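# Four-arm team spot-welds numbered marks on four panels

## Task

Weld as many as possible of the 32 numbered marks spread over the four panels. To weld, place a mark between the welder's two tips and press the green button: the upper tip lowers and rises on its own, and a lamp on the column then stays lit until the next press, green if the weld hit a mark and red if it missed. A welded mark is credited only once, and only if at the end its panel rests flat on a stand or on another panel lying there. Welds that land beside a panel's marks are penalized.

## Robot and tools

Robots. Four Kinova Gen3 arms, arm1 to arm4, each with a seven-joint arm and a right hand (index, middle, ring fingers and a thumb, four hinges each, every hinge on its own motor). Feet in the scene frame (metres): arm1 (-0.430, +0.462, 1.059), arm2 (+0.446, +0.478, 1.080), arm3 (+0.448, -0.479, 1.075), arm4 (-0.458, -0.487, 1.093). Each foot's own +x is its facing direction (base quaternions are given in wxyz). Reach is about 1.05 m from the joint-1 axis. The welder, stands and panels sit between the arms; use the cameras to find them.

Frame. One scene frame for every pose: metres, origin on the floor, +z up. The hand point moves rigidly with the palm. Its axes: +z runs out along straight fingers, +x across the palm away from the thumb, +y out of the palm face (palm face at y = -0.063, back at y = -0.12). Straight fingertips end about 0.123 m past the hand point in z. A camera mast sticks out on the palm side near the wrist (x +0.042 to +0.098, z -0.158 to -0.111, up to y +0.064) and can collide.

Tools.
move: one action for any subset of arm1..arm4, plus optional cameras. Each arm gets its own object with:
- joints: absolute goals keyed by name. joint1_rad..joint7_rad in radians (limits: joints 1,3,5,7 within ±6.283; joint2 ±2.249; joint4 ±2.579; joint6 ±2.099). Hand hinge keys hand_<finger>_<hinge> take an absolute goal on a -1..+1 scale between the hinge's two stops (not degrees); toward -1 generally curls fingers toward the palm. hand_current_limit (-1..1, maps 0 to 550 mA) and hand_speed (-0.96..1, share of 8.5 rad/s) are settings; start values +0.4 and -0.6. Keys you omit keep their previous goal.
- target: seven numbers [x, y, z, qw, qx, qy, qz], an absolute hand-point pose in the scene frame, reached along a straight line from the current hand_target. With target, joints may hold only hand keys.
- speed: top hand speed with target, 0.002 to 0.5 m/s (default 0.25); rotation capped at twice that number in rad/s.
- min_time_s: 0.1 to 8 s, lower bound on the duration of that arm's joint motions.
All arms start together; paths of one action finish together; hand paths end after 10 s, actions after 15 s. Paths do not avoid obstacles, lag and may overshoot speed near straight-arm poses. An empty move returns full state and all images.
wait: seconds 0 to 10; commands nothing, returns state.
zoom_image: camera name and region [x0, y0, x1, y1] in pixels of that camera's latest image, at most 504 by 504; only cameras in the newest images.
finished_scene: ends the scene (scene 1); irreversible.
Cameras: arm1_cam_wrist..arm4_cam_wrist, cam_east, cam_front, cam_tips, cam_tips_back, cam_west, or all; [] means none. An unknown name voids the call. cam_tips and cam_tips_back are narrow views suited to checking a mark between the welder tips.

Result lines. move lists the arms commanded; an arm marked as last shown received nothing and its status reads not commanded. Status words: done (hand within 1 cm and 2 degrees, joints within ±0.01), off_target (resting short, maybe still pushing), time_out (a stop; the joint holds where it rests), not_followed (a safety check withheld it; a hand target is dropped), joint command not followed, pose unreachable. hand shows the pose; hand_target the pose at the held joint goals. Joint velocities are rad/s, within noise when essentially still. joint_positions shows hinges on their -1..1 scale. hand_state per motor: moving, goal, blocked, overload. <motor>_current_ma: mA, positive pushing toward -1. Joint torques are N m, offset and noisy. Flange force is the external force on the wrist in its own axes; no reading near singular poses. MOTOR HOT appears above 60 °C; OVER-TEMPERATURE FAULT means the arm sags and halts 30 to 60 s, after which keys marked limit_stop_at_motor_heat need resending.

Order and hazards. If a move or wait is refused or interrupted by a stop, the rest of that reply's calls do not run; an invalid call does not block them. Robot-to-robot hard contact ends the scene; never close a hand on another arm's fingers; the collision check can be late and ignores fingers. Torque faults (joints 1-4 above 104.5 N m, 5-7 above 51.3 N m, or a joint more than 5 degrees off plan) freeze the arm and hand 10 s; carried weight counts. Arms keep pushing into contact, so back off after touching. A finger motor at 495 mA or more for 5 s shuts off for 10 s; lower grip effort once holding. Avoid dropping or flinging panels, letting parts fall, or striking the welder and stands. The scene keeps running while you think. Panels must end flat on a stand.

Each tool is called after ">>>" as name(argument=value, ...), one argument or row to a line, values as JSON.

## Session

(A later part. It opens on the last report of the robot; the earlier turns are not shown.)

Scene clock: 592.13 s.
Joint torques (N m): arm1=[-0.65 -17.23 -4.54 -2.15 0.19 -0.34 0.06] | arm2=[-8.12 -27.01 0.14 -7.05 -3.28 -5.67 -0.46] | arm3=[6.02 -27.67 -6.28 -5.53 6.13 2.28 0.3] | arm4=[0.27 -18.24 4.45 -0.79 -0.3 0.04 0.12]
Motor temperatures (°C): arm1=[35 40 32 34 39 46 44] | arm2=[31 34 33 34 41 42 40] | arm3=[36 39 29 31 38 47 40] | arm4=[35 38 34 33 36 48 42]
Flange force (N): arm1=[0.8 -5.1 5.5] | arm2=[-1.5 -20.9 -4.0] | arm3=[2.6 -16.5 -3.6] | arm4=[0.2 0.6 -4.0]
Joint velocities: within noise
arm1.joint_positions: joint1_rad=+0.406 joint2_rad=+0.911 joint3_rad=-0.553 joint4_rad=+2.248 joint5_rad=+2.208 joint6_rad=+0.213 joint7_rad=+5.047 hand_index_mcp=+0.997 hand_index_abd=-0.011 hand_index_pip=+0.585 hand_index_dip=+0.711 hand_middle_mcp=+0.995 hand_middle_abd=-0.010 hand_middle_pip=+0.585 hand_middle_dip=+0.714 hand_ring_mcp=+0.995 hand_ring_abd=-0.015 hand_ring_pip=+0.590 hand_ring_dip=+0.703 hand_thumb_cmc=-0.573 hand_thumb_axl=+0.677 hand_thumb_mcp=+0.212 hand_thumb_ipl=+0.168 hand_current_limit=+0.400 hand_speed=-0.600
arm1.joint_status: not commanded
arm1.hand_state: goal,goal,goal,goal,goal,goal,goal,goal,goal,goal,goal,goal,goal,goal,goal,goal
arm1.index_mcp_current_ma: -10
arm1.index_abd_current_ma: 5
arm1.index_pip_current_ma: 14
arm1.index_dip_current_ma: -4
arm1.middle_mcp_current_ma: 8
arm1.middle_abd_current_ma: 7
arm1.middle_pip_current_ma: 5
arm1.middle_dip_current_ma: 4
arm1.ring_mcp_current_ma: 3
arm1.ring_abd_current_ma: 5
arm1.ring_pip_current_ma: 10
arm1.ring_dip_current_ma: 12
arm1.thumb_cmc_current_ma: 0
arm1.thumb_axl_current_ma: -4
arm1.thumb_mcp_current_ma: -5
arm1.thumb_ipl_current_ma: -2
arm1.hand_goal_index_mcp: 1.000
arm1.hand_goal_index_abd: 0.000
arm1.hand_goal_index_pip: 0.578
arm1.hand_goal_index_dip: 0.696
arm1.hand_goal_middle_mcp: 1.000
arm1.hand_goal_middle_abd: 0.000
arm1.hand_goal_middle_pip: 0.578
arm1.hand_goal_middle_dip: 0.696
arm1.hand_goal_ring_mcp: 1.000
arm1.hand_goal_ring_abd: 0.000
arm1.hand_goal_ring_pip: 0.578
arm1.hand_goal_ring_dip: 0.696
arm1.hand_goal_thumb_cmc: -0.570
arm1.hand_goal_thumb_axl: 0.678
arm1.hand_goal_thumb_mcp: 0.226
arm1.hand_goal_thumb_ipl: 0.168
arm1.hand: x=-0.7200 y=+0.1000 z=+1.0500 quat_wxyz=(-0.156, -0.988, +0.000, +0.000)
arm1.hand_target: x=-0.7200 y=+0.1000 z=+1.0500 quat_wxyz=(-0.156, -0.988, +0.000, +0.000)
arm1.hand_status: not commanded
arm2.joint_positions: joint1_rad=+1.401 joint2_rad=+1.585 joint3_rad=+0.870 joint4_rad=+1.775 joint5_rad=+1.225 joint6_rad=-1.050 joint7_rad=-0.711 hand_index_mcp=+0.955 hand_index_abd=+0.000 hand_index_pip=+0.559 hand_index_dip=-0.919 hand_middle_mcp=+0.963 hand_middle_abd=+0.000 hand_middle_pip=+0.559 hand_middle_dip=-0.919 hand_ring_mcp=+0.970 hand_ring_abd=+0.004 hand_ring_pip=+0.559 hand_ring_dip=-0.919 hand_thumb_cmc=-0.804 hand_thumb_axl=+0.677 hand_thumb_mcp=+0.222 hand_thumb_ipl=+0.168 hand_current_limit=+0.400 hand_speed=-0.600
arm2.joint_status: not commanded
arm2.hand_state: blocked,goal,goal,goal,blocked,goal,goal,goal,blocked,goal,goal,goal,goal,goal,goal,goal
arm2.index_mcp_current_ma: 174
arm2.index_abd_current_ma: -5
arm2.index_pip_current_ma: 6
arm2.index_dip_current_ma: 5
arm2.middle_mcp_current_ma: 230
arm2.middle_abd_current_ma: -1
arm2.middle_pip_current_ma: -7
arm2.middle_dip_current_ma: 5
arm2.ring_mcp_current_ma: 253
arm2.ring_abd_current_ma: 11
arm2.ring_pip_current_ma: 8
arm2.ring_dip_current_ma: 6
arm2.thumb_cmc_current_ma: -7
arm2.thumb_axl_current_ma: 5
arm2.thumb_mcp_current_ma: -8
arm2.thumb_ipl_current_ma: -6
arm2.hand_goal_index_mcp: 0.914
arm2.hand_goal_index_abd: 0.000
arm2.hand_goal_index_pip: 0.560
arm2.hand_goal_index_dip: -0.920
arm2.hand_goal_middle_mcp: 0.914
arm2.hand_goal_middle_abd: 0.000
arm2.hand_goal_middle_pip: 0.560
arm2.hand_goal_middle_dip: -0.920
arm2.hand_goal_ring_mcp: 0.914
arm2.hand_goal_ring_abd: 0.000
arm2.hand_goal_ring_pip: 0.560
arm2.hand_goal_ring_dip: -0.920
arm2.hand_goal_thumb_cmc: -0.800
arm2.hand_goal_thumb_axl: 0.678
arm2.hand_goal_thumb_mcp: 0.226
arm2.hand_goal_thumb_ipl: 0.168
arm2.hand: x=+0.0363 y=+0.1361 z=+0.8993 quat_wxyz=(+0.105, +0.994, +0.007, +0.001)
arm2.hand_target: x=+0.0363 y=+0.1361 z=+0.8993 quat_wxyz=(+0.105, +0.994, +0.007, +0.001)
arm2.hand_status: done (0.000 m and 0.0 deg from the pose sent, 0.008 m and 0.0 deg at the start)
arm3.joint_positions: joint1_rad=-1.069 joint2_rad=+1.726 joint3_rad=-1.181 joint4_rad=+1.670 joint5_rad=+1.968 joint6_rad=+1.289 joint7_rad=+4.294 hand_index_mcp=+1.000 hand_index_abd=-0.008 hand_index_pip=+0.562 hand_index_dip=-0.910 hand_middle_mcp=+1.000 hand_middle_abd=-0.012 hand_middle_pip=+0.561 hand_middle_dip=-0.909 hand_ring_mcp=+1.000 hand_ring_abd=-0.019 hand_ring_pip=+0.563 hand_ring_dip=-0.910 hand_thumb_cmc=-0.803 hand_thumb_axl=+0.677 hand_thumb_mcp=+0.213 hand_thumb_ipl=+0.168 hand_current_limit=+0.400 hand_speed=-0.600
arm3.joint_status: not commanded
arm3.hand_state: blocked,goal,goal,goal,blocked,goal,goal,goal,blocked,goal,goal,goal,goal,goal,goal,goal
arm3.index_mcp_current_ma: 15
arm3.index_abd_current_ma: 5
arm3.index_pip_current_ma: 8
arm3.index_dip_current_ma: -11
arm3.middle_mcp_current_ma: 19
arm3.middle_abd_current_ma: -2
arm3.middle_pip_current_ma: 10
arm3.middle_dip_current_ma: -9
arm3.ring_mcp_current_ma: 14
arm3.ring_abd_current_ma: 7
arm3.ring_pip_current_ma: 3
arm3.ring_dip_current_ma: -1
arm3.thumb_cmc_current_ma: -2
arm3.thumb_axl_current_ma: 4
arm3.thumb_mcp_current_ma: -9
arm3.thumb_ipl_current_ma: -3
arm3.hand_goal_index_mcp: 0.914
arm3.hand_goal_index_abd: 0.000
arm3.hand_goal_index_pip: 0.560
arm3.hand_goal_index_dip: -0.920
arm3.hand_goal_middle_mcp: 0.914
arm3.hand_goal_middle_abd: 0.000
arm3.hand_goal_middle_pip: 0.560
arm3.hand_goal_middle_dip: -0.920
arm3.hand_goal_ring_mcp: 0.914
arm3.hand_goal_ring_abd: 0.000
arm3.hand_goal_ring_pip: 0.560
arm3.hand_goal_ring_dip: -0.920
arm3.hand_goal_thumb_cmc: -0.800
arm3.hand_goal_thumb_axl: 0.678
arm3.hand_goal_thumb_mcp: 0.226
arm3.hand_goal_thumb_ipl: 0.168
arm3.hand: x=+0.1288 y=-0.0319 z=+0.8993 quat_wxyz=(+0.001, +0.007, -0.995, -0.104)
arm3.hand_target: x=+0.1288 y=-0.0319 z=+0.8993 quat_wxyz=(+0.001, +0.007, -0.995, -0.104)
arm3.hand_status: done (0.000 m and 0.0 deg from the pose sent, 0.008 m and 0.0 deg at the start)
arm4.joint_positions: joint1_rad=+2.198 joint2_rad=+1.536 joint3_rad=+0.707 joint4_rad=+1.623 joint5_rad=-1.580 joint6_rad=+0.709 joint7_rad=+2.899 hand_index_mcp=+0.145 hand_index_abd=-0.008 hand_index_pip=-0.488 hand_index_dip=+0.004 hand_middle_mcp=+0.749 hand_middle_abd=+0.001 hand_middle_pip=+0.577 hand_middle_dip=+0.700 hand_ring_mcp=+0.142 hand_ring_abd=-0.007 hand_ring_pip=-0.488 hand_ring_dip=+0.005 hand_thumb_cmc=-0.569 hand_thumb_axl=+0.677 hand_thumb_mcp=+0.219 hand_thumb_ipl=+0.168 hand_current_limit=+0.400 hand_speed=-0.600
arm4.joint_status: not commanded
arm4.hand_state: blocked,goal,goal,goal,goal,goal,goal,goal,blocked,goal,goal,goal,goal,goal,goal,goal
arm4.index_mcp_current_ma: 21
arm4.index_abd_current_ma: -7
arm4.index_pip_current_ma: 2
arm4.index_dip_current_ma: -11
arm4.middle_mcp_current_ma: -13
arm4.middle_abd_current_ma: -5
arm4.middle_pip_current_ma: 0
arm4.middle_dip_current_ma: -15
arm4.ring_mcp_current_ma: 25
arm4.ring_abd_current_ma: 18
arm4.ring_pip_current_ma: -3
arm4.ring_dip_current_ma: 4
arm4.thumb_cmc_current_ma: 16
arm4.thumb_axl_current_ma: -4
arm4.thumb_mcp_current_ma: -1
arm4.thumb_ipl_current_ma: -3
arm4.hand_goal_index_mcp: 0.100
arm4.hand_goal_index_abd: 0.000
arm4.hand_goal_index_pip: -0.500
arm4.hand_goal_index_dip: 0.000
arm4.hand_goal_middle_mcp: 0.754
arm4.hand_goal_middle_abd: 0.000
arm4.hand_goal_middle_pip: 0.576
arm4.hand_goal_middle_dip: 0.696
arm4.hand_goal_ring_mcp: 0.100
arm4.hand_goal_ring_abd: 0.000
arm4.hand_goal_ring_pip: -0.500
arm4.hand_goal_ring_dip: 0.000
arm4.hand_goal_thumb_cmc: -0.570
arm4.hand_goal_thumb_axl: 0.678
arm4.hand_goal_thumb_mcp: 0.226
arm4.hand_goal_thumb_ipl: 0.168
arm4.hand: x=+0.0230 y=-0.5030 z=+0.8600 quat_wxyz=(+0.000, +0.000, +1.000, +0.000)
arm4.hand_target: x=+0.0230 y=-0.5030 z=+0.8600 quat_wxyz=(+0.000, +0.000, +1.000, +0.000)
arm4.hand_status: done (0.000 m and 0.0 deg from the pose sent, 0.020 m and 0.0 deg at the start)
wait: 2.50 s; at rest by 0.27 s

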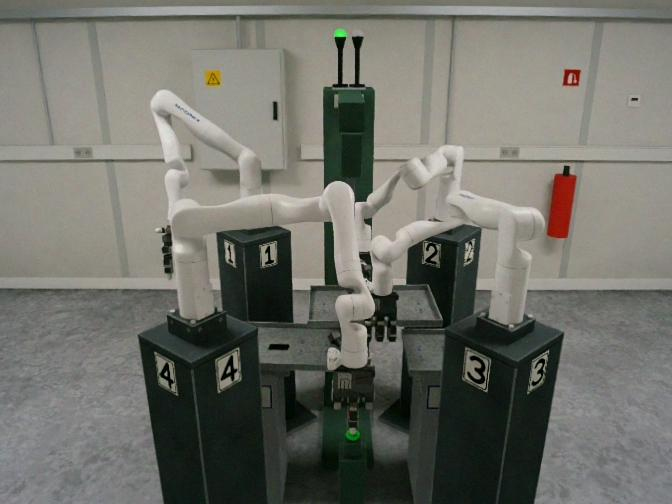

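>>> move(
  arm2={"target": [0.0363, 0.1361, 0.9070, 0.1045, 0.9945, 0.0069, 0.0007], "speed": 0.06},
  arm3={"target": [0.1288, -0.0319, 0.9070, -0.0007, -0.0069, 0.9945, 0.1045], "speed": 0.06},
  arm4={"target": [0.023, -0.503, 0.880, 0, 0, 1, 0], "speed": 0.08},
  cameras=[],
)

>>> move(
  arm2={"target": [0.1363, 0.1372, 0.9070, 0.1045, 0.9945, 0.0069, 0.0007], "speed": 0.12},
  arm3={"target": [0.2288, -0.0308, 0.9070, -0.0007, -0.0069, 0.9945, 0.1045], "speed": 0.12},
  cameras=["cam_tips"],
)

>>> zoom_image(
  camera="cam_tips",
  region=[240, 180, 380, 300],
)

Scene clock: 593.93 s.
Joint torques (N m): arm1=[-0.66 -17.15 -4.52 -2.22 0.18 -0.33 0.03] | arm2=[-7.97 -26.91 0.34 -6.88 -3.4 -5.66 -0.37] | arm3=[6.07 -27.88 -6.63 -5.55 6.24 2.29 0.32] | arm4=[0.21 -19.72 5.21 -1.05 -0.28 0.12 0.05]
Motor temperatures (°C): arm1=[35 40 32 34 39 46 44] | arm2=[31 34 33 34 41 42 40] | arm3=[36 39 29 31 38 47 40] | arm4=[35 38 34 33 36 48 42]
Flange force (N): arm1=[0.9 -5.3 5.2] | arm2=[-2.0 -20.2 -3.6] | arm3=[2.6 -16.8 -2.9] | arm4=[1.0 0.5 -0.4]
move: arm2 done; arm3 done; arm4 done
Joint velocities: within noise
arm1: as last shown
arm1.index_mcp_current_ma: -11
arm1.index_abd_current_ma: 10
arm1.index_pip_current_ma: 10
arm1.index_dip_current_ma: -3
arm1.middle_mcp_current_ma: 2
arm1.middle_abd_current_ma: 4
arm1.middle_pip_current_ma: -2
arm1.middle_dip_current_ma: 7
arm1.ring_mcp_current_ma: -1
arm1.ring_abd_current_ma: 11
arm1.ring_pip_current_ma: 11
arm1.ring_dip_current_ma: 13
arm1.thumb_cmc_current_ma: -2
arm1.thumb_axl_current_ma: -5
arm1.thumb_mcp_current_ma: -7
arm2.joint_positions: joint1_rad=+1.399 joint2_rad=+1.570 joint3_rad=+0.878 joint4_rad=+1.786 joint5_rad=+1.237 joint6_rad=-1.055 joint7_rad=-0.714 hand_index_mcp=+0.955 hand_index_abd=+0.000 hand_index_pip=+0.559 hand_index_dip=-0.919 hand_middle_mcp=+0.963 hand_middle_abd=+0.000 hand_middle_pip=+0.559 hand_middle_dip=-0.919 hand_ring_mcp=+0.969 hand_ring_abd=+0.003 hand_ring_pip=+0.559 hand_ring_dip=-0.919 hand_thumb_cmc=-0.804 hand_thumb_axl=+0.677 hand_thumb_mcp=+0.222 hand_thumb_ipl=+0.168 hand_current_limit=+0.400 hand_speed=-0.600
arm2.joint_status: not commanded
arm2.hand_state: blocked,goal,goal,goal,blocked,goal,goal,goal,blocked,goal,goal,goal,goal,goal,goal,goal
arm2.index_mcp_current_ma: 177
arm2.index_abd_current_ma: -9
arm2.index_pip_current_ma: 5
arm2.index_dip_current_ma: 2
arm2.middle_mcp_current_ma: 225
arm2.middle_abd_current_ma: -7
arm2.middle_pip_current_ma: -12
arm2.middle_dip_current_ma: 2
arm2.ring_mcp_current_ma: 251
arm2.ring_abd_current_ma: 14
arm2.ring_pip_current_ma: 5
arm2.ring_dip_current_ma: 6
arm2.thumb_cmc_current_ma: -11
arm2.thumb_axl_current_ma: 5
arm2.thumb_mcp_current_ma: -7
arm2.thumb_ipl_current_ma: -9
arm2.hand_goal_index_mcp: 0.914
arm2.hand_goal_index_abd: 0.000
arm2.hand_goal_index_pip: 0.560
arm2.hand_goal_index_dip: -0.920
arm2.hand_goal_middle_mcp: 0.914
arm2.hand_goal_middle_abd: 0.000
arm2.hand_goal_middle_pip: 0.560
arm2.hand_goal_middle_dip: -0.920
arm2.hand_goal_ring_mcp: 0.914
arm2.hand_goal_ring_abd: 0.000
arm2.hand_goal_ring_pip: 0.560
arm2.hand_goal_ring_dip: -0.920
arm2.hand_goal_thumb_cmc: -0.800
arm2.hand_goal_thumb_axl: 0.678
arm2.hand_goal_thumb_mcp: 0.226
arm2.hand_goal_thumb_ipl: 0.168
arm2.hand: x=+0.0363 y=+0.1361 z=+0.9070 quat_wxyz=(+0.105, +0.995, +0.007, +0.001)
arm2.hand_target: x=+0.0363 y=+0.1361 z=+0.9070 quat_wxyz=(+0.105, +0.995, +0.007, +0.001)
arm2.hand_status: done (0.000 m and 0.0 deg from the pose sent, 0.008 m and 0.0 deg at the start)
arm3.joint_positions: joint1_rad=-1.067 joint2_rad=+1.713 joint3_rad=-1.189 joint4_rad=+1.680 joint5_rad=+1.956 joint6_rad=+1.297 joint7_rad=+4.294 hand_index_mcp=+1.000 hand_index_abd=-0.008 hand_index_pip=+0.562 hand_index_dip=-0.910 hand_middle_mcp=+1.000 hand_middle_abd=-0.012 hand_middle_pip=+0.561 hand_middle_dip=-0.909 hand_ring_mcp=+1.000 hand_ring_abd=-0.019 hand_ring_pip=+0.563 hand_ring_dip=-0.910 hand_thumb_cmc=-0.803 hand_thumb_axl=+0.677 hand_thumb_mcp=+0.213 hand_thumb_ipl=+0.168 hand_current_limit=+0.400 hand_speed=-0.600
arm3.joint_status: not commanded
arm3.hand_state: blocked,goal,goal,goal,blocked,goal,goal,goal,blocked,goal,goal,goal,goal,goal,goal,goal
arm3.index_mcp_current_ma: 15
arm3.index_abd_current_ma: 7
arm3.index_pip_current_ma: 21
arm3.index_dip_current_ma: -11
arm3.middle_mcp_current_ma: 16
arm3.middle_abd_current_ma: 4
arm3.middle_pip_current_ma: 8
arm3.middle_dip_current_ma: -12
arm3.ring_mcp_current_ma: 8
arm3.ring_abd_current_ma: 12
arm3.ring_pip_current_ma: 5
arm3.ring_dip_current_ma: -1
arm3.thumb_cmc_current_ma: 3
arm3.thumb_axl_current_ma: 1
arm3.thumb_mcp_current_ma: -3
arm3.thumb_ipl_current_ma: -10
arm3.hand_goal_index_mcp: 0.914
arm3.hand_goal_index_abd: 0.000
arm3.hand_goal_index_pip: 0.560
arm3.hand_goal_index_dip: -0.920
arm3.hand_goal_middle_mcp: 0.914
arm3.hand_goal_middle_abd: 0.000
arm3.hand_goal_middle_pip: 0.560
arm3.hand_goal_middle_dip: -0.920
arm3.hand_goal_ring_mcp: 0.914
arm3.hand_goal_ring_abd: 0.000
arm3.hand_goal_ring_pip: 0.560
arm3.hand_goal_ring_dip: -0.920
arm3.hand_goal_thumb_cmc: -0.800
arm3.hand_goal_thumb_axl: 0.678
arm3.hand_goal_thumb_mcp: 0.226
arm3.hand_goal_thumb_ipl: 0.168
arm3.hand: x=+0.1288 y=-0.0319 z=+0.9070 quat_wxyz=(+0.001, +0.007, -0.995, -0.104)
arm3.hand_target: x=+0.1288 y=-0.0319 z=+0.9070 quat_wxyz=(+0.001, +0.007, -0.995, -0.104)
arm3.hand_status: done (0.000 m and 0.0 deg from the pose sent, 0.008 m and 0.0 deg at the start)
arm4.joint_positions: joint1_rad=+2.189 joint2_rad=+1.496 joint3_rad=+0.725 joint4_rad=+1.655 joint5_rad=-1.555 joint6_rad=+0.725 joint7_rad=+2.893 hand_index_mcp=+0.145 hand_index_abd=-0.010 hand_index_pip=-0.488 hand_index_dip=+0.004 hand_middle_mcp=+0.748 hand_middle_abd=+0.004 hand_middle_pip=+0.577 hand_middle_dip=+0.700 hand_ring_mcp=+0.142 hand_ring_abd=-0.009 hand_ring_pip=-0.488 hand_ring_dip=+0.005 hand_thumb_cmc=-0.570 hand_thumb_axl=+0.677 hand_thumb_mcp=+0.219 hand_thumb_ipl=+0.168 hand_current_limit=+0.400 hand_speed=-0.600
arm4.joint_status: not commanded
arm4.hand_state: blocked,goal,goal,goal,goal,goal,goal,goal,blocked,goal,goal,goal,goal,goal,goal,goal
arm4.index_mcp_current_ma: 41
arm4.index_abd_current_ma: 5
arm4.index_pip_current_ma: 16
arm4.index_dip_current_ma: -4
arm4.middle_mcp_current_ma: -15
arm4.middle_abd_current_ma: -4
arm4.middle_pip_current_ma: -3
arm4.middle_dip_current_ma: -10
arm4.ring_mcp_current_ma: 37
arm4.ring_abd_current_ma: 6
arm4.ring_pip_current_ma: -7
arm4.ring_dip_current_ma: 9
arm4.thumb_cmc_current_ma: 1
arm4.thumb_axl_current_ma: 6
arm4.thumb_mcp_current_ma: -14
arm4.thumb_ipl_current_ma: -14
arm4.hand_goal_index_mcp: 0.100
arm4.hand_goal_index_abd: 0.000
arm4.hand_goal_index_pip: -0.500
arm4.hand_goal_index_dip: 0.000
arm4.hand_goal_middle_mcp: 0.754
arm4.hand_goal_middle_abd: 0.000
arm4.hand_goal_middle_pip: 0.576
arm4.hand_goal_middle_dip: 0.696
arm4.hand_goal_ring_mcp: 0.100
arm4.hand_goal_ring_abd: 0.000
arm4.hand_goal_ring_pip: -0.500
arm4.hand_goal_ring_dip: 0.000
arm4.hand_goal_thumb_cmc: -0.570
arm4.hand_goal_thumb_axl: 0.678
arm4.hand_goal_thumb_mcp: 0.226
arm4.hand_goal_thumb_ipl: 0.168
arm4.hand: x=+0.0230 y=-0.5030 z=+0.8800 quat_wxyz=(+0.000, +0.000, +1.000, +0.000)
arm4.hand_target: x=+0.0230 y=-0.5030 z=+0.8800 quat_wxyz=(+0.000, +0.000, +1.000, +0.000)
arm4.hand_status: done (0.000 m and 0.0 deg from the pose sent, 0.020 m and 0.0 deg at the start)

Scene clock: 595.30 s.
Joint torques (N m): arm1=[-0.64 -17.21 -4.56 -2.25 0.17 -0.33 0.03] | arm2=[-6.37 -26.11 0.57 -6.07 -2.68 -6.45 -0.34] | arm3=[4.6 -26.55 -7.84 -5.67 6.45 2.71 0.15] | arm4=[0.27 -19.81 5.14 -0.92 -0.31 0.13 0.1]
Motor temperatures (°C): arm1=[35 40 32 34 39 46 44] | arm2=[31 34 33 34 41 42 40] | arm3=[36 39 29 31 38 47 40] | arm4=[35 38 34 33 36 48 42]
Flange force (N): arm1=[0.8 -5.3 5.3] | arm2=[-2.6 -21.5 -3.7] | arm3=[2.5 -17.2 -3.4] | arm4=[0.1 0.5 -0.2]
move: arm2 done; arm3 done
Joint velocities: within noise
arm1, arm4: as last shown
arm1.index_mcp_current_ma: -10
arm1.index_abd_current_ma: 6
arm1.index_pip_current_ma: 14
arm1.index_dip_current_ma: 2
arm1.middle_mcp_current_ma: 8
arm1.middle_abd_current_ma: 3
arm1.middle_pip_current_ma: -1
arm1.middle_dip_current_ma: 0
arm1.ring_mcp_current_ma: 0
arm1.ring_abd_current_ma: 10
arm1.ring_pip_current_ma: 5
arm1.ring_dip_current_ma: 6
arm1.thumb_cmc_current_ma: 3
arm1.thumb_axl_current_ma: -1
arm1.thumb_mcp_current_ma: -1
arm1.thumb_ipl_current_ma: 5
arm2.joint_positions: joint1_rad=+1.231 joint2_rad=+1.562 joint3_rad=+0.785 joint4_rad=+2.061 joint5_rad=+1.019 joint6_rad=-1.071 joint7_rad=-0.539 hand_index_mcp=+0.955 hand_index_abd=+0.000 hand_index_pip=+0.559 hand_index_dip=-0.919 hand_middle_mcp=+0.963 hand_middle_abd=+0.001 hand_middle_pip=+0.559 hand_middle_dip=-0.919 hand_ring_mcp=+0.970 hand_ring_abd=+0.004 hand_ring_pip=+0.559 hand_ring_dip=-0.919 hand_thumb_cmc=-0.804 hand_thumb_axl=+0.677 hand_thumb_mcp=+0.222 hand_thumb_ipl=+0.168 hand_current_limit=+0.400 hand_speed=-0.600
arm2.joint_status: not commanded
arm2.hand_state: blocked,goal,goal,goal,blocked,goal,goal,goal,blocked,goal,goal,goal,goal,goal,goal,goal
arm2.index_mcp_current_ma: 180
arm2.index_abd_current_ma: -8
arm2.index_pip_current_ma: 9
arm2.index_dip_current_ma: 1
arm2.middle_mcp_current_ma: 224
arm2.middle_abd_current_ma: -5
arm2.middle_pip_current_ma: -7
arm2.middle_dip_current_ma: 4
arm2.ring_mcp_current_ma: 250
arm2.ring_abd_current_ma: 11
arm2.ring_pip_current_ma: 7
arm2.ring_dip_current_ma: 9
arm2.thumb_cmc_current_ma: -8
arm2.thumb_axl_current_ma: 6
arm2.thumb_mcp_current_ma: -13
arm2.thumb_ipl_current_ma: -7
arm2.hand_goal_index_mcp: 0.914
arm2.hand_goal_index_abd: 0.000
arm2.hand_goal_index_pip: 0.560
arm2.hand_goal_index_dip: -0.920
arm2.hand_goal_middle_mcp: 0.914
arm2.hand_goal_middle_abd: 0.000
arm2.hand_goal_middle_pip: 0.560
arm2.hand_goal_middle_dip: -0.920
arm2.hand_goal_ring_mcp: 0.914
arm2.hand_goal_ring_abd: 0.000
arm2.hand_goal_ring_pip: 0.560
arm2.hand_goal_ring_dip: -0.920
arm2.hand_goal_thumb_cmc: -0.800
arm2.hand_goal_thumb_axl: 0.678
arm2.hand_goal_thumb_mcp: 0.226
arm2.hand_goal_thumb_ipl: 0.168
arm2.hand: x=+0.1363 y=+0.1372 z=+0.9070 quat_wxyz=(+0.105, +0.995, +0.007, +0.001)
arm2.hand_target: x=+0.1363 y=+0.1372 z=+0.9070 quat_wxyz=(+0.105, +0.995, +0.007, +0.001)
arm2.hand_status: done (0.000 m and 0.0 deg from the pose sent, 0.100 m and 0.0 deg at the start)
arm3.joint_positions: joint1_rad=-0.840 joint2_rad=+1.692 joint3_rad=-1.110 joint4_rad=+1.907 joint5_rad=+2.045 joint6_rad=+1.274 joint7_rad=+4.267 hand_index_mcp=+1.000 hand_index_abd=-0.008 hand_index_pip=+0.562 hand_index_dip=-0.910 hand_middle_mcp=+1.000 hand_middle_abd=-0.012 hand_middle_pip=+0.561 hand_middle_dip=-0.909 hand_ring_mcp=+1.000 hand_ring_abd=-0.019 hand_ring_pip=+0.563 hand_ring_dip=-0.910 hand_thumb_cmc=-0.803 hand_thumb_axl=+0.677 hand_thumb_mcp=+0.213 hand_thumb_ipl=+0.168 hand_current_limit=+0.400 hand_speed=-0.600
arm3.joint_status: not commanded
arm3.hand_state: blocked,goal,goal,goal,blocked,goal,goal,goal,blocked,goal,goal,goal,goal,goal,goal,goal
arm3.index_mcp_current_ma: 14
arm3.index_abd_current_ma: 11
arm3.index_pip_current_ma: 16
arm3.index_dip_current_ma: -9
arm3.middle_mcp_current_ma: 23
arm3.middle_abd_current_ma: 2
arm3.middle_pip_current_ma: 11
arm3.middle_dip_current_ma: -7
arm3.ring_mcp_current_ma: 3
arm3.ring_abd_current_ma: 7
arm3.ring_pip_current_ma: 6
arm3.ring_dip_current_ma: 1
arm3.thumb_cmc_current_ma: 3
arm3.thumb_axl_current_ma: -5
arm3.thumb_mcp_current_ma: -8
arm3.thumb_ipl_current_ma: -7
arm3.hand_goal_index_mcp: 0.914
arm3.hand_goal_index_abd: 0.000
arm3.hand_goal_index_pip: 0.560
arm3.hand_goal_index_dip: -0.920
arm3.hand_goal_middle_mcp: 0.914
arm3.hand_goal_middle_abd: 0.000
arm3.hand_goal_middle_pip: 0.560
arm3.hand_goal_middle_dip: -0.920
arm3.hand_goal_ring_mcp: 0.914
arm3.hand_goal_ring_abd: 0.000
arm3.hand_goal_ring_pip: 0.560
arm3.hand_goal_ring_dip: -0.920
arm3.hand_goal_thumb_cmc: -0.800
arm3.hand_goal_thumb_axl: 0.678
arm3.hand_goal_thumb_mcp: 0.226
arm3.hand_goal_thumb_ipl: 0.168
arm3.hand: x=+0.2288 y=-0.0308 z=+0.9070 quat_wxyz=(+0.001, +0.007, -0.995, -0.104)
arm3.hand_target: x=+0.2288 y=-0.0308 z=+0.9070 quat_wxyz=(+0.001, +0.007, -0.995, -0.104)
arm3.hand_status: done (0.000 m and 0.0 deg from the pose sent, 0.100 m and 0.0 deg at the start)
arm4.index_mcp_current_ma: 39
arm4.index_abd_current_ma: 9
arm4.index_pip_current_ma: 24
arm4.index_dip_current_ma: 0
arm4.middle_mcp_current_ma: -5
arm4.middle_abd_current_ma: -5
arm4.middle_pip_current_ma: -10
arm4.middle_dip_current_ma: 0
arm4.ring_mcp_current_ma: 35
arm4.ring_abd_current_ma: -6
arm4.ring_pip_current_ma: 14
arm4.ring_dip_current_ma: -6
arm4.thumb_cmc_current_ma: 12
arm4.thumb_axl_current_ma: -23
arm4.thumb_mcp_current_ma: -4
arm4.thumb_ipl_current_ma: -1

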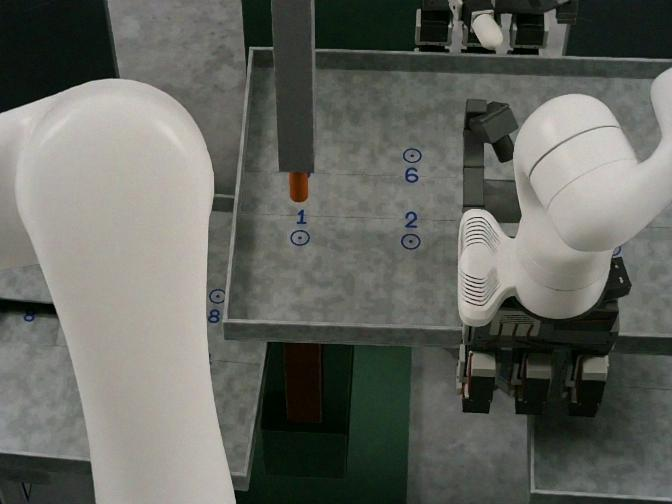

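Scaled by 3.600.

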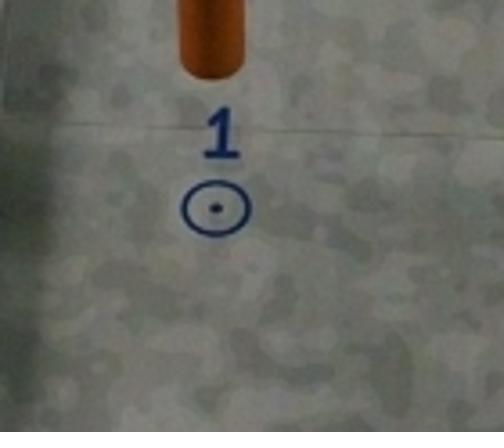

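>>> move(
  arm2={"target": [0.1365, 0.1372, 0.8993, 0.1045, 0.9945, 0.0069, 0.0007], "speed": 0.04},
  arm3={"target": [0.2290, -0.0308, 0.8993, -0.0007, -0.0069, 0.9945, 0.1045], "speed": 0.04},
  arm4={"target": [0.023, -0.503, 0.860, 0, 0, 1, 0], "speed": 0.06},
  cameras=[],
)

>>> wait(
  seconds=2.5,
  cameras=["cam_front"],
)

>>> zoom_image(
  camera="cam_front",
  region=[300, 20, 400, 110],
)

Scene clock: 596.77 s.
Joint torques (N m): arm1=[-0.6 -17.14 -4.58 -2.25 0.2 -0.28 0.02] | arm2=[-6.46 -26.11 0.35 -6.16 -2.57 -6.39 -0.39] | arm3=[4.42 -26.56 -7.91 -5.49 6.33 2.55 0.23] | arm4=[0.28 -18.24 4.38 -0.91 -0.29 0.02 0.05]
Motor temperatures (°C): arm1=[35 40 32 34 39 46 44] | arm2=[31 34 33 34 41 42 40] | arm3=[36 39 29 31 38 47 40] | arm4=[35 38 34 33 36 48 42]
Flange force (N): arm1=[0.4 -4.8 4.8] | arm2=[-2.5 -22.0 -4.4] | arm3=[2.3 -17.3 -3.3] | arm4=[0.8 0.6 -4.2]
move: arm2 done; arm3 done; arm4 done
Joint velocities: within noise
arm1: as last shown
arm1.index_abd_current_ma: 10
arm1.index_dip_current_ma: -3
arm1.middle_mcp_current_ma: 12
arm1.middle_abd_current_ma: 6
arm1.middle_pip_current_ma: 7
arm1.middle_dip_current_ma: 1
arm1.ring_mcp_current_ma: 6
arm1.ring_abd_current_ma: 8
arm1.ring_pip_current_ma: 13
arm1.thumb_cmc_current_ma: 0
arm1.thumb_axl_current_ma: 3
arm1.thumb_mcp_current_ma: -2
arm1.thumb_ipl_current_ma: 4
arm2.joint_positions: joint1_rad=+1.232 joint2_rad=+1.580 joint3_rad=+0.776 joint4_rad=+2.049 joint5_rad=+1.003 joint6_rad=-1.070 joint7_rad=-0.537 hand_index_mcp=+0.955 hand_index_abd=+0.000 hand_index_pip=+0.559 hand_index_dip=-0.919 hand_middle_mcp=+0.963 hand_middle_abd=+0.000 hand_middle_pip=+0.559 hand_middle_dip=-0.919 hand_ring_mcp=+0.969 hand_ring_abd=+0.004 hand_ring_pip=+0.559 hand_ring_dip=-0.919 hand_thumb_cmc=-0.804 hand_thumb_axl=+0.677 hand_thumb_mcp=+0.222 hand_thumb_ipl=+0.168 hand_current_limit=+0.400 hand_speed=-0.600
arm2.joint_status: not commanded
arm2.hand_state: blocked,goal,goal,goal,blocked,goal,goal,goal,blocked,goal,goal,goal,goal,goal,goal,goal
arm2.index_mcp_current_ma: 176
arm2.index_abd_current_ma: -7
arm2.index_pip_current_ma: 8
arm2.index_dip_current_ma: -3
arm2.middle_mcp_current_ma: 225
arm2.middle_abd_current_ma: -3
arm2.middle_pip_current_ma: -4
arm2.middle_dip_current_ma: 1
arm2.ring_mcp_current_ma: 248
arm2.ring_abd_current_ma: 11
arm2.ring_pip_current_ma: 7
arm2.ring_dip_current_ma: 4
arm2.thumb_cmc_current_ma: -5
arm2.thumb_axl_current_ma: 7
arm2.thumb_mcp_current_ma: -14
arm2.thumb_ipl_current_ma: -6
arm2.hand_goal_index_mcp: 0.914
arm2.hand_goal_index_abd: 0.000
arm2.hand_goal_index_pip: 0.560
arm2.hand_goal_index_dip: -0.920
arm2.hand_goal_middle_mcp: 0.914
arm2.hand_goal_middle_abd: 0.000
arm2.hand_goal_middle_pip: 0.560
arm2.hand_goal_middle_dip: -0.920
arm2.hand_goal_ring_mcp: 0.914
arm2.hand_goal_ring_abd: 0.000
arm2.hand_goal_ring_pip: 0.560
arm2.hand_goal_ring_dip: -0.920
arm2.hand_goal_thumb_cmc: -0.800
arm2.hand_goal_thumb_axl: 0.678
arm2.hand_goal_thumb_mcp: 0.226
arm2.hand_goal_thumb_ipl: 0.168
arm2.hand: x=+0.1365 y=+0.1372 z=+0.8993 quat_wxyz=(+0.104, +0.995, +0.007, +0.001)
arm2.hand_target: x=+0.1365 y=+0.1372 z=+0.8993 quat_wxyz=(+0.104, +0.995, +0.007, +0.001)
arm2.hand_status: done (0.000 m and 0.0 deg from the pose sent, 0.008 m and 0.0 deg at the start)
arm3.joint_positions: joint1_rad=-0.841 joint2_rad=+1.706 joint3_rad=-1.100 joint4_rad=+1.897 joint5_rad=+2.060 joint6_rad=+1.267 joint7_rad=+4.267 hand_index_mcp=+1.000 hand_index_abd=-0.008 hand_index_pip=+0.562 hand_index_dip=-0.910 hand_middle_mcp=+1.000 hand_middle_abd=-0.012 hand_middle_pip=+0.561 hand_middle_dip=-0.909 hand_ring_mcp=+1.000 hand_ring_abd=-0.019 hand_ring_pip=+0.563 hand_ring_dip=-0.910 hand_thumb_cmc=-0.803 hand_thumb_axl=+0.677 hand_thumb_mcp=+0.213 hand_thumb_ipl=+0.168 hand_current_limit=+0.400 hand_speed=-0.600
arm3.joint_status: not commanded
arm3.hand_state: blocked,goal,goal,goal,blocked,goal,goal,goal,blocked,goal,goal,goal,goal,goal,goal,goal
arm3.index_mcp_current_ma: 17
arm3.index_abd_current_ma: 4
arm3.index_pip_current_ma: 12
arm3.index_dip_current_ma: -14
arm3.middle_mcp_current_ma: 18
arm3.middle_abd_current_ma: 4
arm3.middle_pip_current_ma: 8
arm3.middle_dip_current_ma: -11
arm3.ring_mcp_current_ma: 5
arm3.ring_abd_current_ma: 7
arm3.ring_pip_current_ma: 8
arm3.ring_dip_current_ma: -4
arm3.thumb_cmc_current_ma: -5
arm3.thumb_axl_current_ma: -4
arm3.thumb_mcp_current_ma: 1
arm3.thumb_ipl_current_ma: 0
arm3.hand_goal_index_mcp: 0.914
arm3.hand_goal_index_abd: 0.000
arm3.hand_goal_index_pip: 0.560
arm3.hand_goal_index_dip: -0.920
arm3.hand_goal_middle_mcp: 0.914
arm3.hand_goal_middle_abd: 0.000
arm3.hand_goal_middle_pip: 0.560
arm3.hand_goal_middle_dip: -0.920
arm3.hand_goal_ring_mcp: 0.914
arm3.hand_goal_ring_abd: 0.000
arm3.hand_goal_ring_pip: 0.560
arm3.hand_goal_ring_dip: -0.920
arm3.hand_goal_thumb_cmc: -0.800
arm3.hand_goal_thumb_axl: 0.678
arm3.hand_goal_thumb_mcp: 0.226
arm3.hand_goal_thumb_ipl: 0.168
arm3.hand: x=+0.2290 y=-0.0308 z=+0.8993 quat_wxyz=(+0.001, +0.007, -0.995, -0.105)
arm3.hand_target: x=+0.2290 y=-0.0308 z=+0.8993 quat_wxyz=(+0.001, +0.007, -0.995, -0.104)
arm3.hand_status: done (0.000 m and 0.0 deg from the pose sent, 0.008 m and 0.0 deg at the start)
arm4.joint_positions: joint1_rad=+2.198 joint2_rad=+1.536 joint3_rad=+0.707 joint4_rad=+1.623 joint5_rad=-1.580 joint6_rad=+0.709 joint7_rad=+2.899 hand_index_mcp=+0.145 hand_index_abd=-0.008 hand_index_pip=-0.488 hand_index_dip=+0.004 hand_middle_mcp=+0.748 hand_middle_abd=+0.002 hand_middle_pip=+0.577 hand_middle_dip=+0.700 hand_ring_mcp=+0.142 hand_ring_abd=-0.007 hand_ring_pip=-0.488 hand_ring_dip=+0.005 hand_thumb_cmc=-0.569 hand_thumb_axl=+0.677 hand_thumb_mcp=+0.219 hand_thumb_ipl=+0.168 hand_current_limit=+0.400 hand_speed=-0.600
arm4.joint_status: not commanded
arm4.hand_state: blocked,goal,goal,goal,goal,goal,goal,goal,blocked,goal,goal,goal,goal,goal,goal,goal
arm4.index_mcp_current_ma: 40
arm4.index_abd_current_ma: 1
arm4.index_pip_current_ma: 5
arm4.index_dip_current_ma: -2
arm4.middle_mcp_current_ma: -9
arm4.middle_abd_current_ma: -17
arm4.middle_pip_current_ma: 4
arm4.middle_dip_current_ma: -9
arm4.ring_mcp_current_ma: 42
arm4.ring_abd_current_ma: 14
arm4.ring_pip_current_ma: -1
arm4.ring_dip_current_ma: 11
arm4.thumb_cmc_current_ma: 14
arm4.thumb_axl_current_ma: 2
arm4.thumb_mcp_current_ma: -1
arm4.thumb_ipl_current_ma: 14
arm4.hand_goal_index_mcp: 0.100
arm4.hand_goal_index_abd: 0.000
arm4.hand_goal_index_pip: -0.500
arm4.hand_goal_index_dip: 0.000
arm4.hand_goal_middle_mcp: 0.754
arm4.hand_goal_middle_abd: 0.000
arm4.hand_goal_middle_pip: 0.576
arm4.hand_goal_middle_dip: 0.696
arm4.hand_goal_ring_mcp: 0.100
arm4.hand_goal_ring_abd: 0.000
arm4.hand_goal_ring_pip: -0.500
arm4.hand_goal_ring_dip: 0.000
arm4.hand_goal_thumb_cmc: -0.570
arm4.hand_goal_thumb_axl: 0.678
arm4.hand_goal_thumb_mcp: 0.226
arm4.hand_goal_thumb_ipl: 0.168
arm4.hand: x=+0.0230 y=-0.5030 z=+0.8600 quat_wxyz=(+0.000, +0.000, +1.000, +0.000)
arm4.hand_target: x=+0.0230 y=-0.5030 z=+0.8600 quat_wxyz=(+0.000, +0.000, +1.000, +0.000)
arm4.hand_status: done (0.000 m and 0.0 deg from the pose sent, 0.020 m and 0.0 deg at the start)

Scene clock: 599.27 s.
Joint torques (N m): arm1=[-0.68 -17.23 -4.59 -2.16 0.18 -0.37 0] | arm2=[-6.63 -26.33 0.34 -6.41 -2.63 -6.66 -0.39] | arm3=[4.58 -26.83 -7.94 -5.75 6.54 2.75 0.19] | arm4=[0.24 -18.23 4.42 -0.79 -0.26 0.05 0.09]
Motor temperatures (°C): arm1=[35 40 32 34 39 46 44] | arm2=[31 34 33 34 41 42 40] | arm3=[36 39 29 31 38 47 40] | arm4=[35 38 34 33 36 48 42]
Flange force (N): arm1=[0.7 -5.3 5.5] | arm2=[-2.4 -22.3 -4.4] | arm3=[2.3 -17.5 -3.4] | arm4=[0.4 0.5 -4.0]
Joint velocities: within noise
arm1.joint_positions: joint1_rad=+0.406 joint2_rad=+0.911 joint3_rad=-0.553 joint4_rad=+2.248 joint5_rad=+2.208 joint6_rad=+0.213 joint7_rad=+5.047 hand_index_mcp=+0.997 hand_index_abd=-0.011 hand_index_pip=+0.585 hand_index_dip=+0.711 hand_middle_mcp=+0.995 hand_middle_abd=-0.010 hand_middle_pip=+0.585 hand_middle_dip=+0.714 hand_ring_mcp=+0.995 hand_ring_abd=-0.015 hand_ring_pip=+0.590 hand_ring_dip=+0.703 hand_thumb_cmc=-0.573 hand_thumb_axl=+0.677 hand_thumb_mcp=+0.212 hand_thumb_ipl=+0.168 hand_current_limit=+0.400 hand_speed=-0.600
arm1.joint_status: not commanded
arm1.hand_state: goal,goal,goal,goal,goal,goal,goal,goal,goal,goal,goal,goal,goal,goal,goal,goal
arm1.index_mcp_current_ma: -5
arm1.index_abd_current_ma: 10
arm1.index_pip_current_ma: 10
arm1.index_dip_current_ma: -1
arm1.middle_mcp_current_ma: -3
arm1.middle_abd_current_ma: 3
arm1.middle_pip_current_ma: -3
arm1.middle_dip_current_ma: 5
arm1.ring_mcp_current_ma: 5
arm1.ring_abd_current_ma: 13
arm1.ring_pip_current_ma: 8
arm1.ring_dip_current_ma: 10
arm1.thumb_cmc_current_ma: -4
arm1.thumb_axl_current_ma: -8
arm1.thumb_mcp_current_ma: -4
arm1.thumb_ipl_current_ma: -2
arm1.hand_goal_index_mcp: 1.000
arm1.hand_goal_index_abd: 0.000
arm1.hand_goal_index_pip: 0.578
arm1.hand_goal_index_dip: 0.696
arm1.hand_goal_middle_mcp: 1.000
arm1.hand_goal_middle_abd: 0.000
arm1.hand_goal_middle_pip: 0.578
arm1.hand_goal_middle_dip: 0.696
arm1.hand_goal_ring_mcp: 1.000
arm1.hand_goal_ring_abd: 0.000
arm1.hand_goal_ring_pip: 0.578
arm1.hand_goal_ring_dip: 0.696
arm1.hand_goal_thumb_cmc: -0.570
arm1.hand_goal_thumb_axl: 0.678
arm1.hand_goal_thumb_mcp: 0.226
arm1.hand_goal_thumb_ipl: 0.168
arm1.hand: x=-0.7200 y=+0.1000 z=+1.0500 quat_wxyz=(-0.156, -0.988, +0.000, +0.000)
arm1.hand_target: x=-0.7200 y=+0.1000 z=+1.0500 quat_wxyz=(-0.156, -0.988, +0.000, +0.000)
arm1.hand_status: not commanded
arm2.joint_positions: joint1_rad=+1.232 joint2_rad=+1.580 joint3_rad=+0.776 joint4_rad=+2.049 joint5_rad=+1.003 joint6_rad=-1.070 joint7_rad=-0.537 hand_index_mcp=+0.955 hand_index_abd=+0.000 hand_index_pip=+0.559 hand_index_dip=-0.919 hand_middle_mcp=+0.963 hand_middle_abd=-0.001 hand_middle_pip=+0.559 hand_middle_dip=-0.919 hand_ring_mcp=+0.970 hand_ring_abd=+0.000 hand_ring_pip=+0.560 hand_ring_dip=-0.919 hand_thumb_cmc=-0.804 hand_thumb_axl=+0.677 hand_thumb_mcp=+0.223 hand_thumb_ipl=+0.168 hand_current_limit=+0.400 hand_speed=-0.600
arm2.joint_status: not commanded
arm2.hand_state: blocked,goal,goal,goal,blocked,goal,goal,goal,blocked,goal,goal,goal,goal,goal,goal,goal
arm2.index_mcp_current_ma: 175
arm2.index_abd_current_ma: -12
arm2.index_pip_current_ma: 12
arm2.index_dip_current_ma: -2
arm2.middle_mcp_current_ma: 226
arm2.middle_abd_current_ma: -6
arm2.middle_pip_current_ma: -7
arm2.middle_dip_current_ma: 2
arm2.ring_mcp_current_ma: 252
arm2.ring_abd_current_ma: 2
arm2.ring_pip_current_ma: 5
arm2.ring_dip_current_ma: 7
arm2.thumb_cmc_current_ma: -8
arm2.thumb_axl_current_ma: 8
arm2.thumb_mcp_current_ma: -12
arm2.thumb_ipl_current_ma: -5
arm2.hand_goal_index_mcp: 0.914
arm2.hand_goal_index_abd: 0.000
arm2.hand_goal_index_pip: 0.560
arm2.hand_goal_index_dip: -0.920
arm2.hand_goal_middle_mcp: 0.914
arm2.hand_goal_middle_abd: 0.000
arm2.hand_goal_middle_pip: 0.560
arm2.hand_goal_middle_dip: -0.920
arm2.hand_goal_ring_mcp: 0.914
arm2.hand_goal_ring_abd: 0.000
arm2.hand_goal_ring_pip: 0.560
arm2.hand_goal_ring_dip: -0.920
arm2.hand_goal_thumb_cmc: -0.800
arm2.hand_goal_thumb_axl: 0.678
arm2.hand_goal_thumb_mcp: 0.226
arm2.hand_goal_thumb_ipl: 0.168
arm2.hand: x=+0.1365 y=+0.1372 z=+0.8993 quat_wxyz=(+0.105, +0.994, +0.007, +0.001)
arm2.hand_target: x=+0.1365 y=+0.1372 z=+0.8993 quat_wxyz=(+0.104, +0.995, +0.007, +0.001)
arm2.hand_status: done (0.000 m and 0.0 deg from the pose sent, 0.008 m and 0.0 deg at the start)
arm3.joint_positions: joint1_rad=-0.841 joint2_rad=+1.706 joint3_rad=-1.100 joint4_rad=+1.897 joint5_rad=+2.060 joint6_rad=+1.267 joint7_rad=+4.267 hand_index_mcp=+1.000 hand_index_abd=-0.008 hand_index_pip=+0.562 hand_index_dip=-0.910 hand_middle_mcp=+1.000 hand_middle_abd=-0.012 hand_middle_pip=+0.561 hand_middle_dip=-0.909 hand_ring_mcp=+1.000 hand_ring_abd=-0.019 hand_ring_pip=+0.563 hand_ring_dip=-0.910 hand_thumb_cmc=-0.803 hand_thumb_axl=+0.677 hand_thumb_mcp=+0.213 hand_thumb_ipl=+0.168 hand_current_limit=+0.400 hand_speed=-0.600
arm3.joint_status: not commanded
arm3.hand_state: blocked,goal,goal,goal,blocked,goal,goal,goal,blocked,goal,goal,goal,goal,goal,goal,goal
arm3.index_mcp_current_ma: 18
arm3.index_abd_current_ma: 5
arm3.index_pip_current_ma: 7
arm3.index_dip_current_ma: -10
arm3.middle_mcp_current_ma: 17
arm3.middle_abd_current_ma: 3
arm3.middle_pip_current_ma: 6
arm3.middle_dip_current_ma: -6
arm3.ring_mcp_current_ma: 8
arm3.ring_abd_current_ma: 7
arm3.ring_pip_current_ma: 10
arm3.ring_dip_current_ma: -2
arm3.thumb_cmc_current_ma: -6
arm3.thumb_axl_current_ma: 3
arm3.thumb_mcp_current_ma: 0
arm3.thumb_ipl_current_ma: -8
arm3.hand_goal_index_mcp: 0.914
arm3.hand_goal_index_abd: 0.000
arm3.hand_goal_index_pip: 0.560
arm3.hand_goal_index_dip: -0.920
arm3.hand_goal_middle_mcp: 0.914
arm3.hand_goal_middle_abd: 0.000
arm3.hand_goal_middle_pip: 0.560
arm3.hand_goal_middle_dip: -0.920
arm3.hand_goal_ring_mcp: 0.914
arm3.hand_goal_ring_abd: 0.000
arm3.hand_goal_ring_pip: 0.560
arm3.hand_goal_ring_dip: -0.920
arm3.hand_goal_thumb_cmc: -0.800
arm3.hand_goal_thumb_axl: 0.678
arm3.hand_goal_thumb_mcp: 0.226
arm3.hand_goal_thumb_ipl: 0.168
arm3.hand: x=+0.2290 y=-0.0308 z=+0.8993 quat_wxyz=(+0.001, +0.007, -0.995, -0.104)
arm3.hand_target: x=+0.2290 y=-0.0308 z=+0.8993 quat_wxyz=(+0.001, +0.007, -0.995, -0.104)
arm3.hand_status: done (0.000 m and 0.0 deg from the pose sent, 0.008 m and 0.0 deg at the start)
arm4.joint_positions: joint1_rad=+2.198 joint2_rad=+1.536 joint3_rad=+0.707 joint4_rad=+1.623 joint5_rad=-1.580 joint6_rad=+0.709 joint7_rad=+2.899 hand_index_mcp=+0.145 hand_index_abd=-0.008 hand_index_pip=-0.488 hand_index_dip=+0.004 hand_middle_mcp=+0.748 hand_middle_abd=+0.002 hand_middle_pip=+0.577 hand_middle_dip=+0.700 hand_ring_mcp=+0.142 hand_ring_abd=-0.007 hand_ring_pip=-0.488 hand_ring_dip=+0.005 hand_thumb_cmc=-0.569 hand_thumb_axl=+0.677 hand_thumb_mcp=+0.219 hand_thumb_ipl=+0.168 hand_current_limit=+0.400 hand_speed=-0.600
arm4.joint_status: not commanded
arm4.hand_state: blocked,goal,goal,goal,goal,goal,goal,goal,blocked,goal,goal,goal,goal,goal,goal,goal
arm4.index_mcp_current_ma: 30
arm4.index_abd_current_ma: 1
arm4.index_pip_current_ma: 25
arm4.index_dip_current_ma: -4
arm4.middle_mcp_current_ma: -12
arm4.middle_abd_current_ma: 1
arm4.middle_pip_current_ma: -3
arm4.middle_dip_current_ma: 0
arm4.ring_mcp_current_ma: 31
arm4.ring_abd_current_ma: 11
arm4.ring_pip_current_ma: 2
arm4.ring_dip_current_ma: 19
arm4.thumb_cmc_current_ma: 9
arm4.thumb_axl_current_ma: 5
arm4.thumb_mcp_current_ma: 8
arm4.thumb_ipl_current_ma: 0
arm4.hand_goal_index_mcp: 0.100
arm4.hand_goal_index_abd: 0.000
arm4.hand_goal_index_pip: -0.500
arm4.hand_goal_index_dip: 0.000
arm4.hand_goal_middle_mcp: 0.754
arm4.hand_goal_middle_abd: 0.000
arm4.hand_goal_middle_pip: 0.576
arm4.hand_goal_middle_dip: 0.696
arm4.hand_goal_ring_mcp: 0.100
arm4.hand_goal_ring_abd: 0.000
arm4.hand_goal_ring_pip: -0.500
arm4.hand_goal_ring_dip: 0.000
arm4.hand_goal_thumb_cmc: -0.570
arm4.hand_goal_thumb_axl: 0.678
arm4.hand_goal_thumb_mcp: 0.226
arm4.hand_goal_thumb_ipl: 0.168
arm4.hand: x=+0.0230 y=-0.5030 z=+0.8600 quat_wxyz=(+0.000, +0.000, +1.000, +0.000)
arm4.hand_target: x=+0.0230 y=-0.5030 z=+0.8600 quat_wxyz=(+0.000, +0.000, +1.000, +0.000)
arm4.hand_status: done (0.000 m and 0.0 deg from the pose sent, 0.020 m and 0.0 deg at the start)
wait: 2.50 s; at rest by 0.27 s

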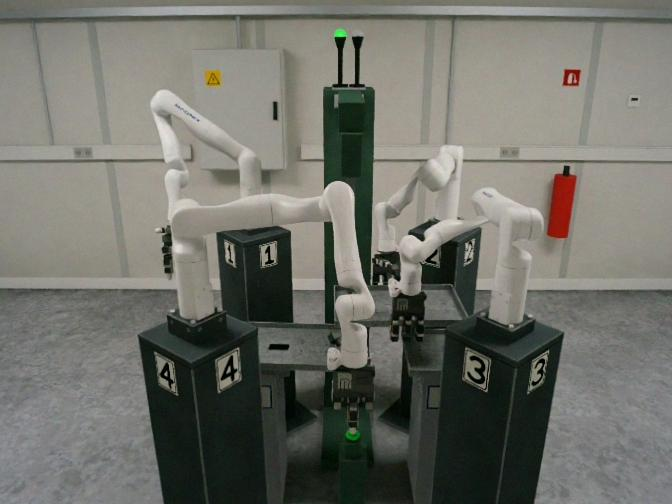

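Scaled by 5.040.

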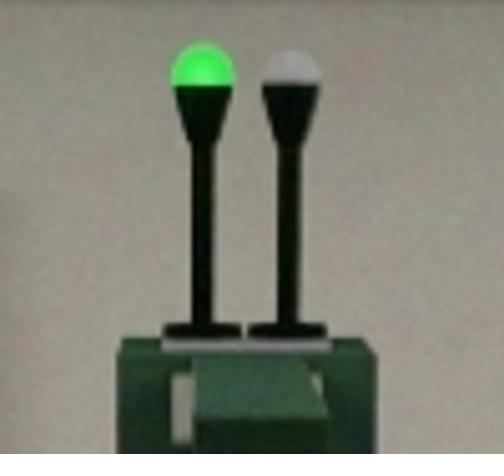

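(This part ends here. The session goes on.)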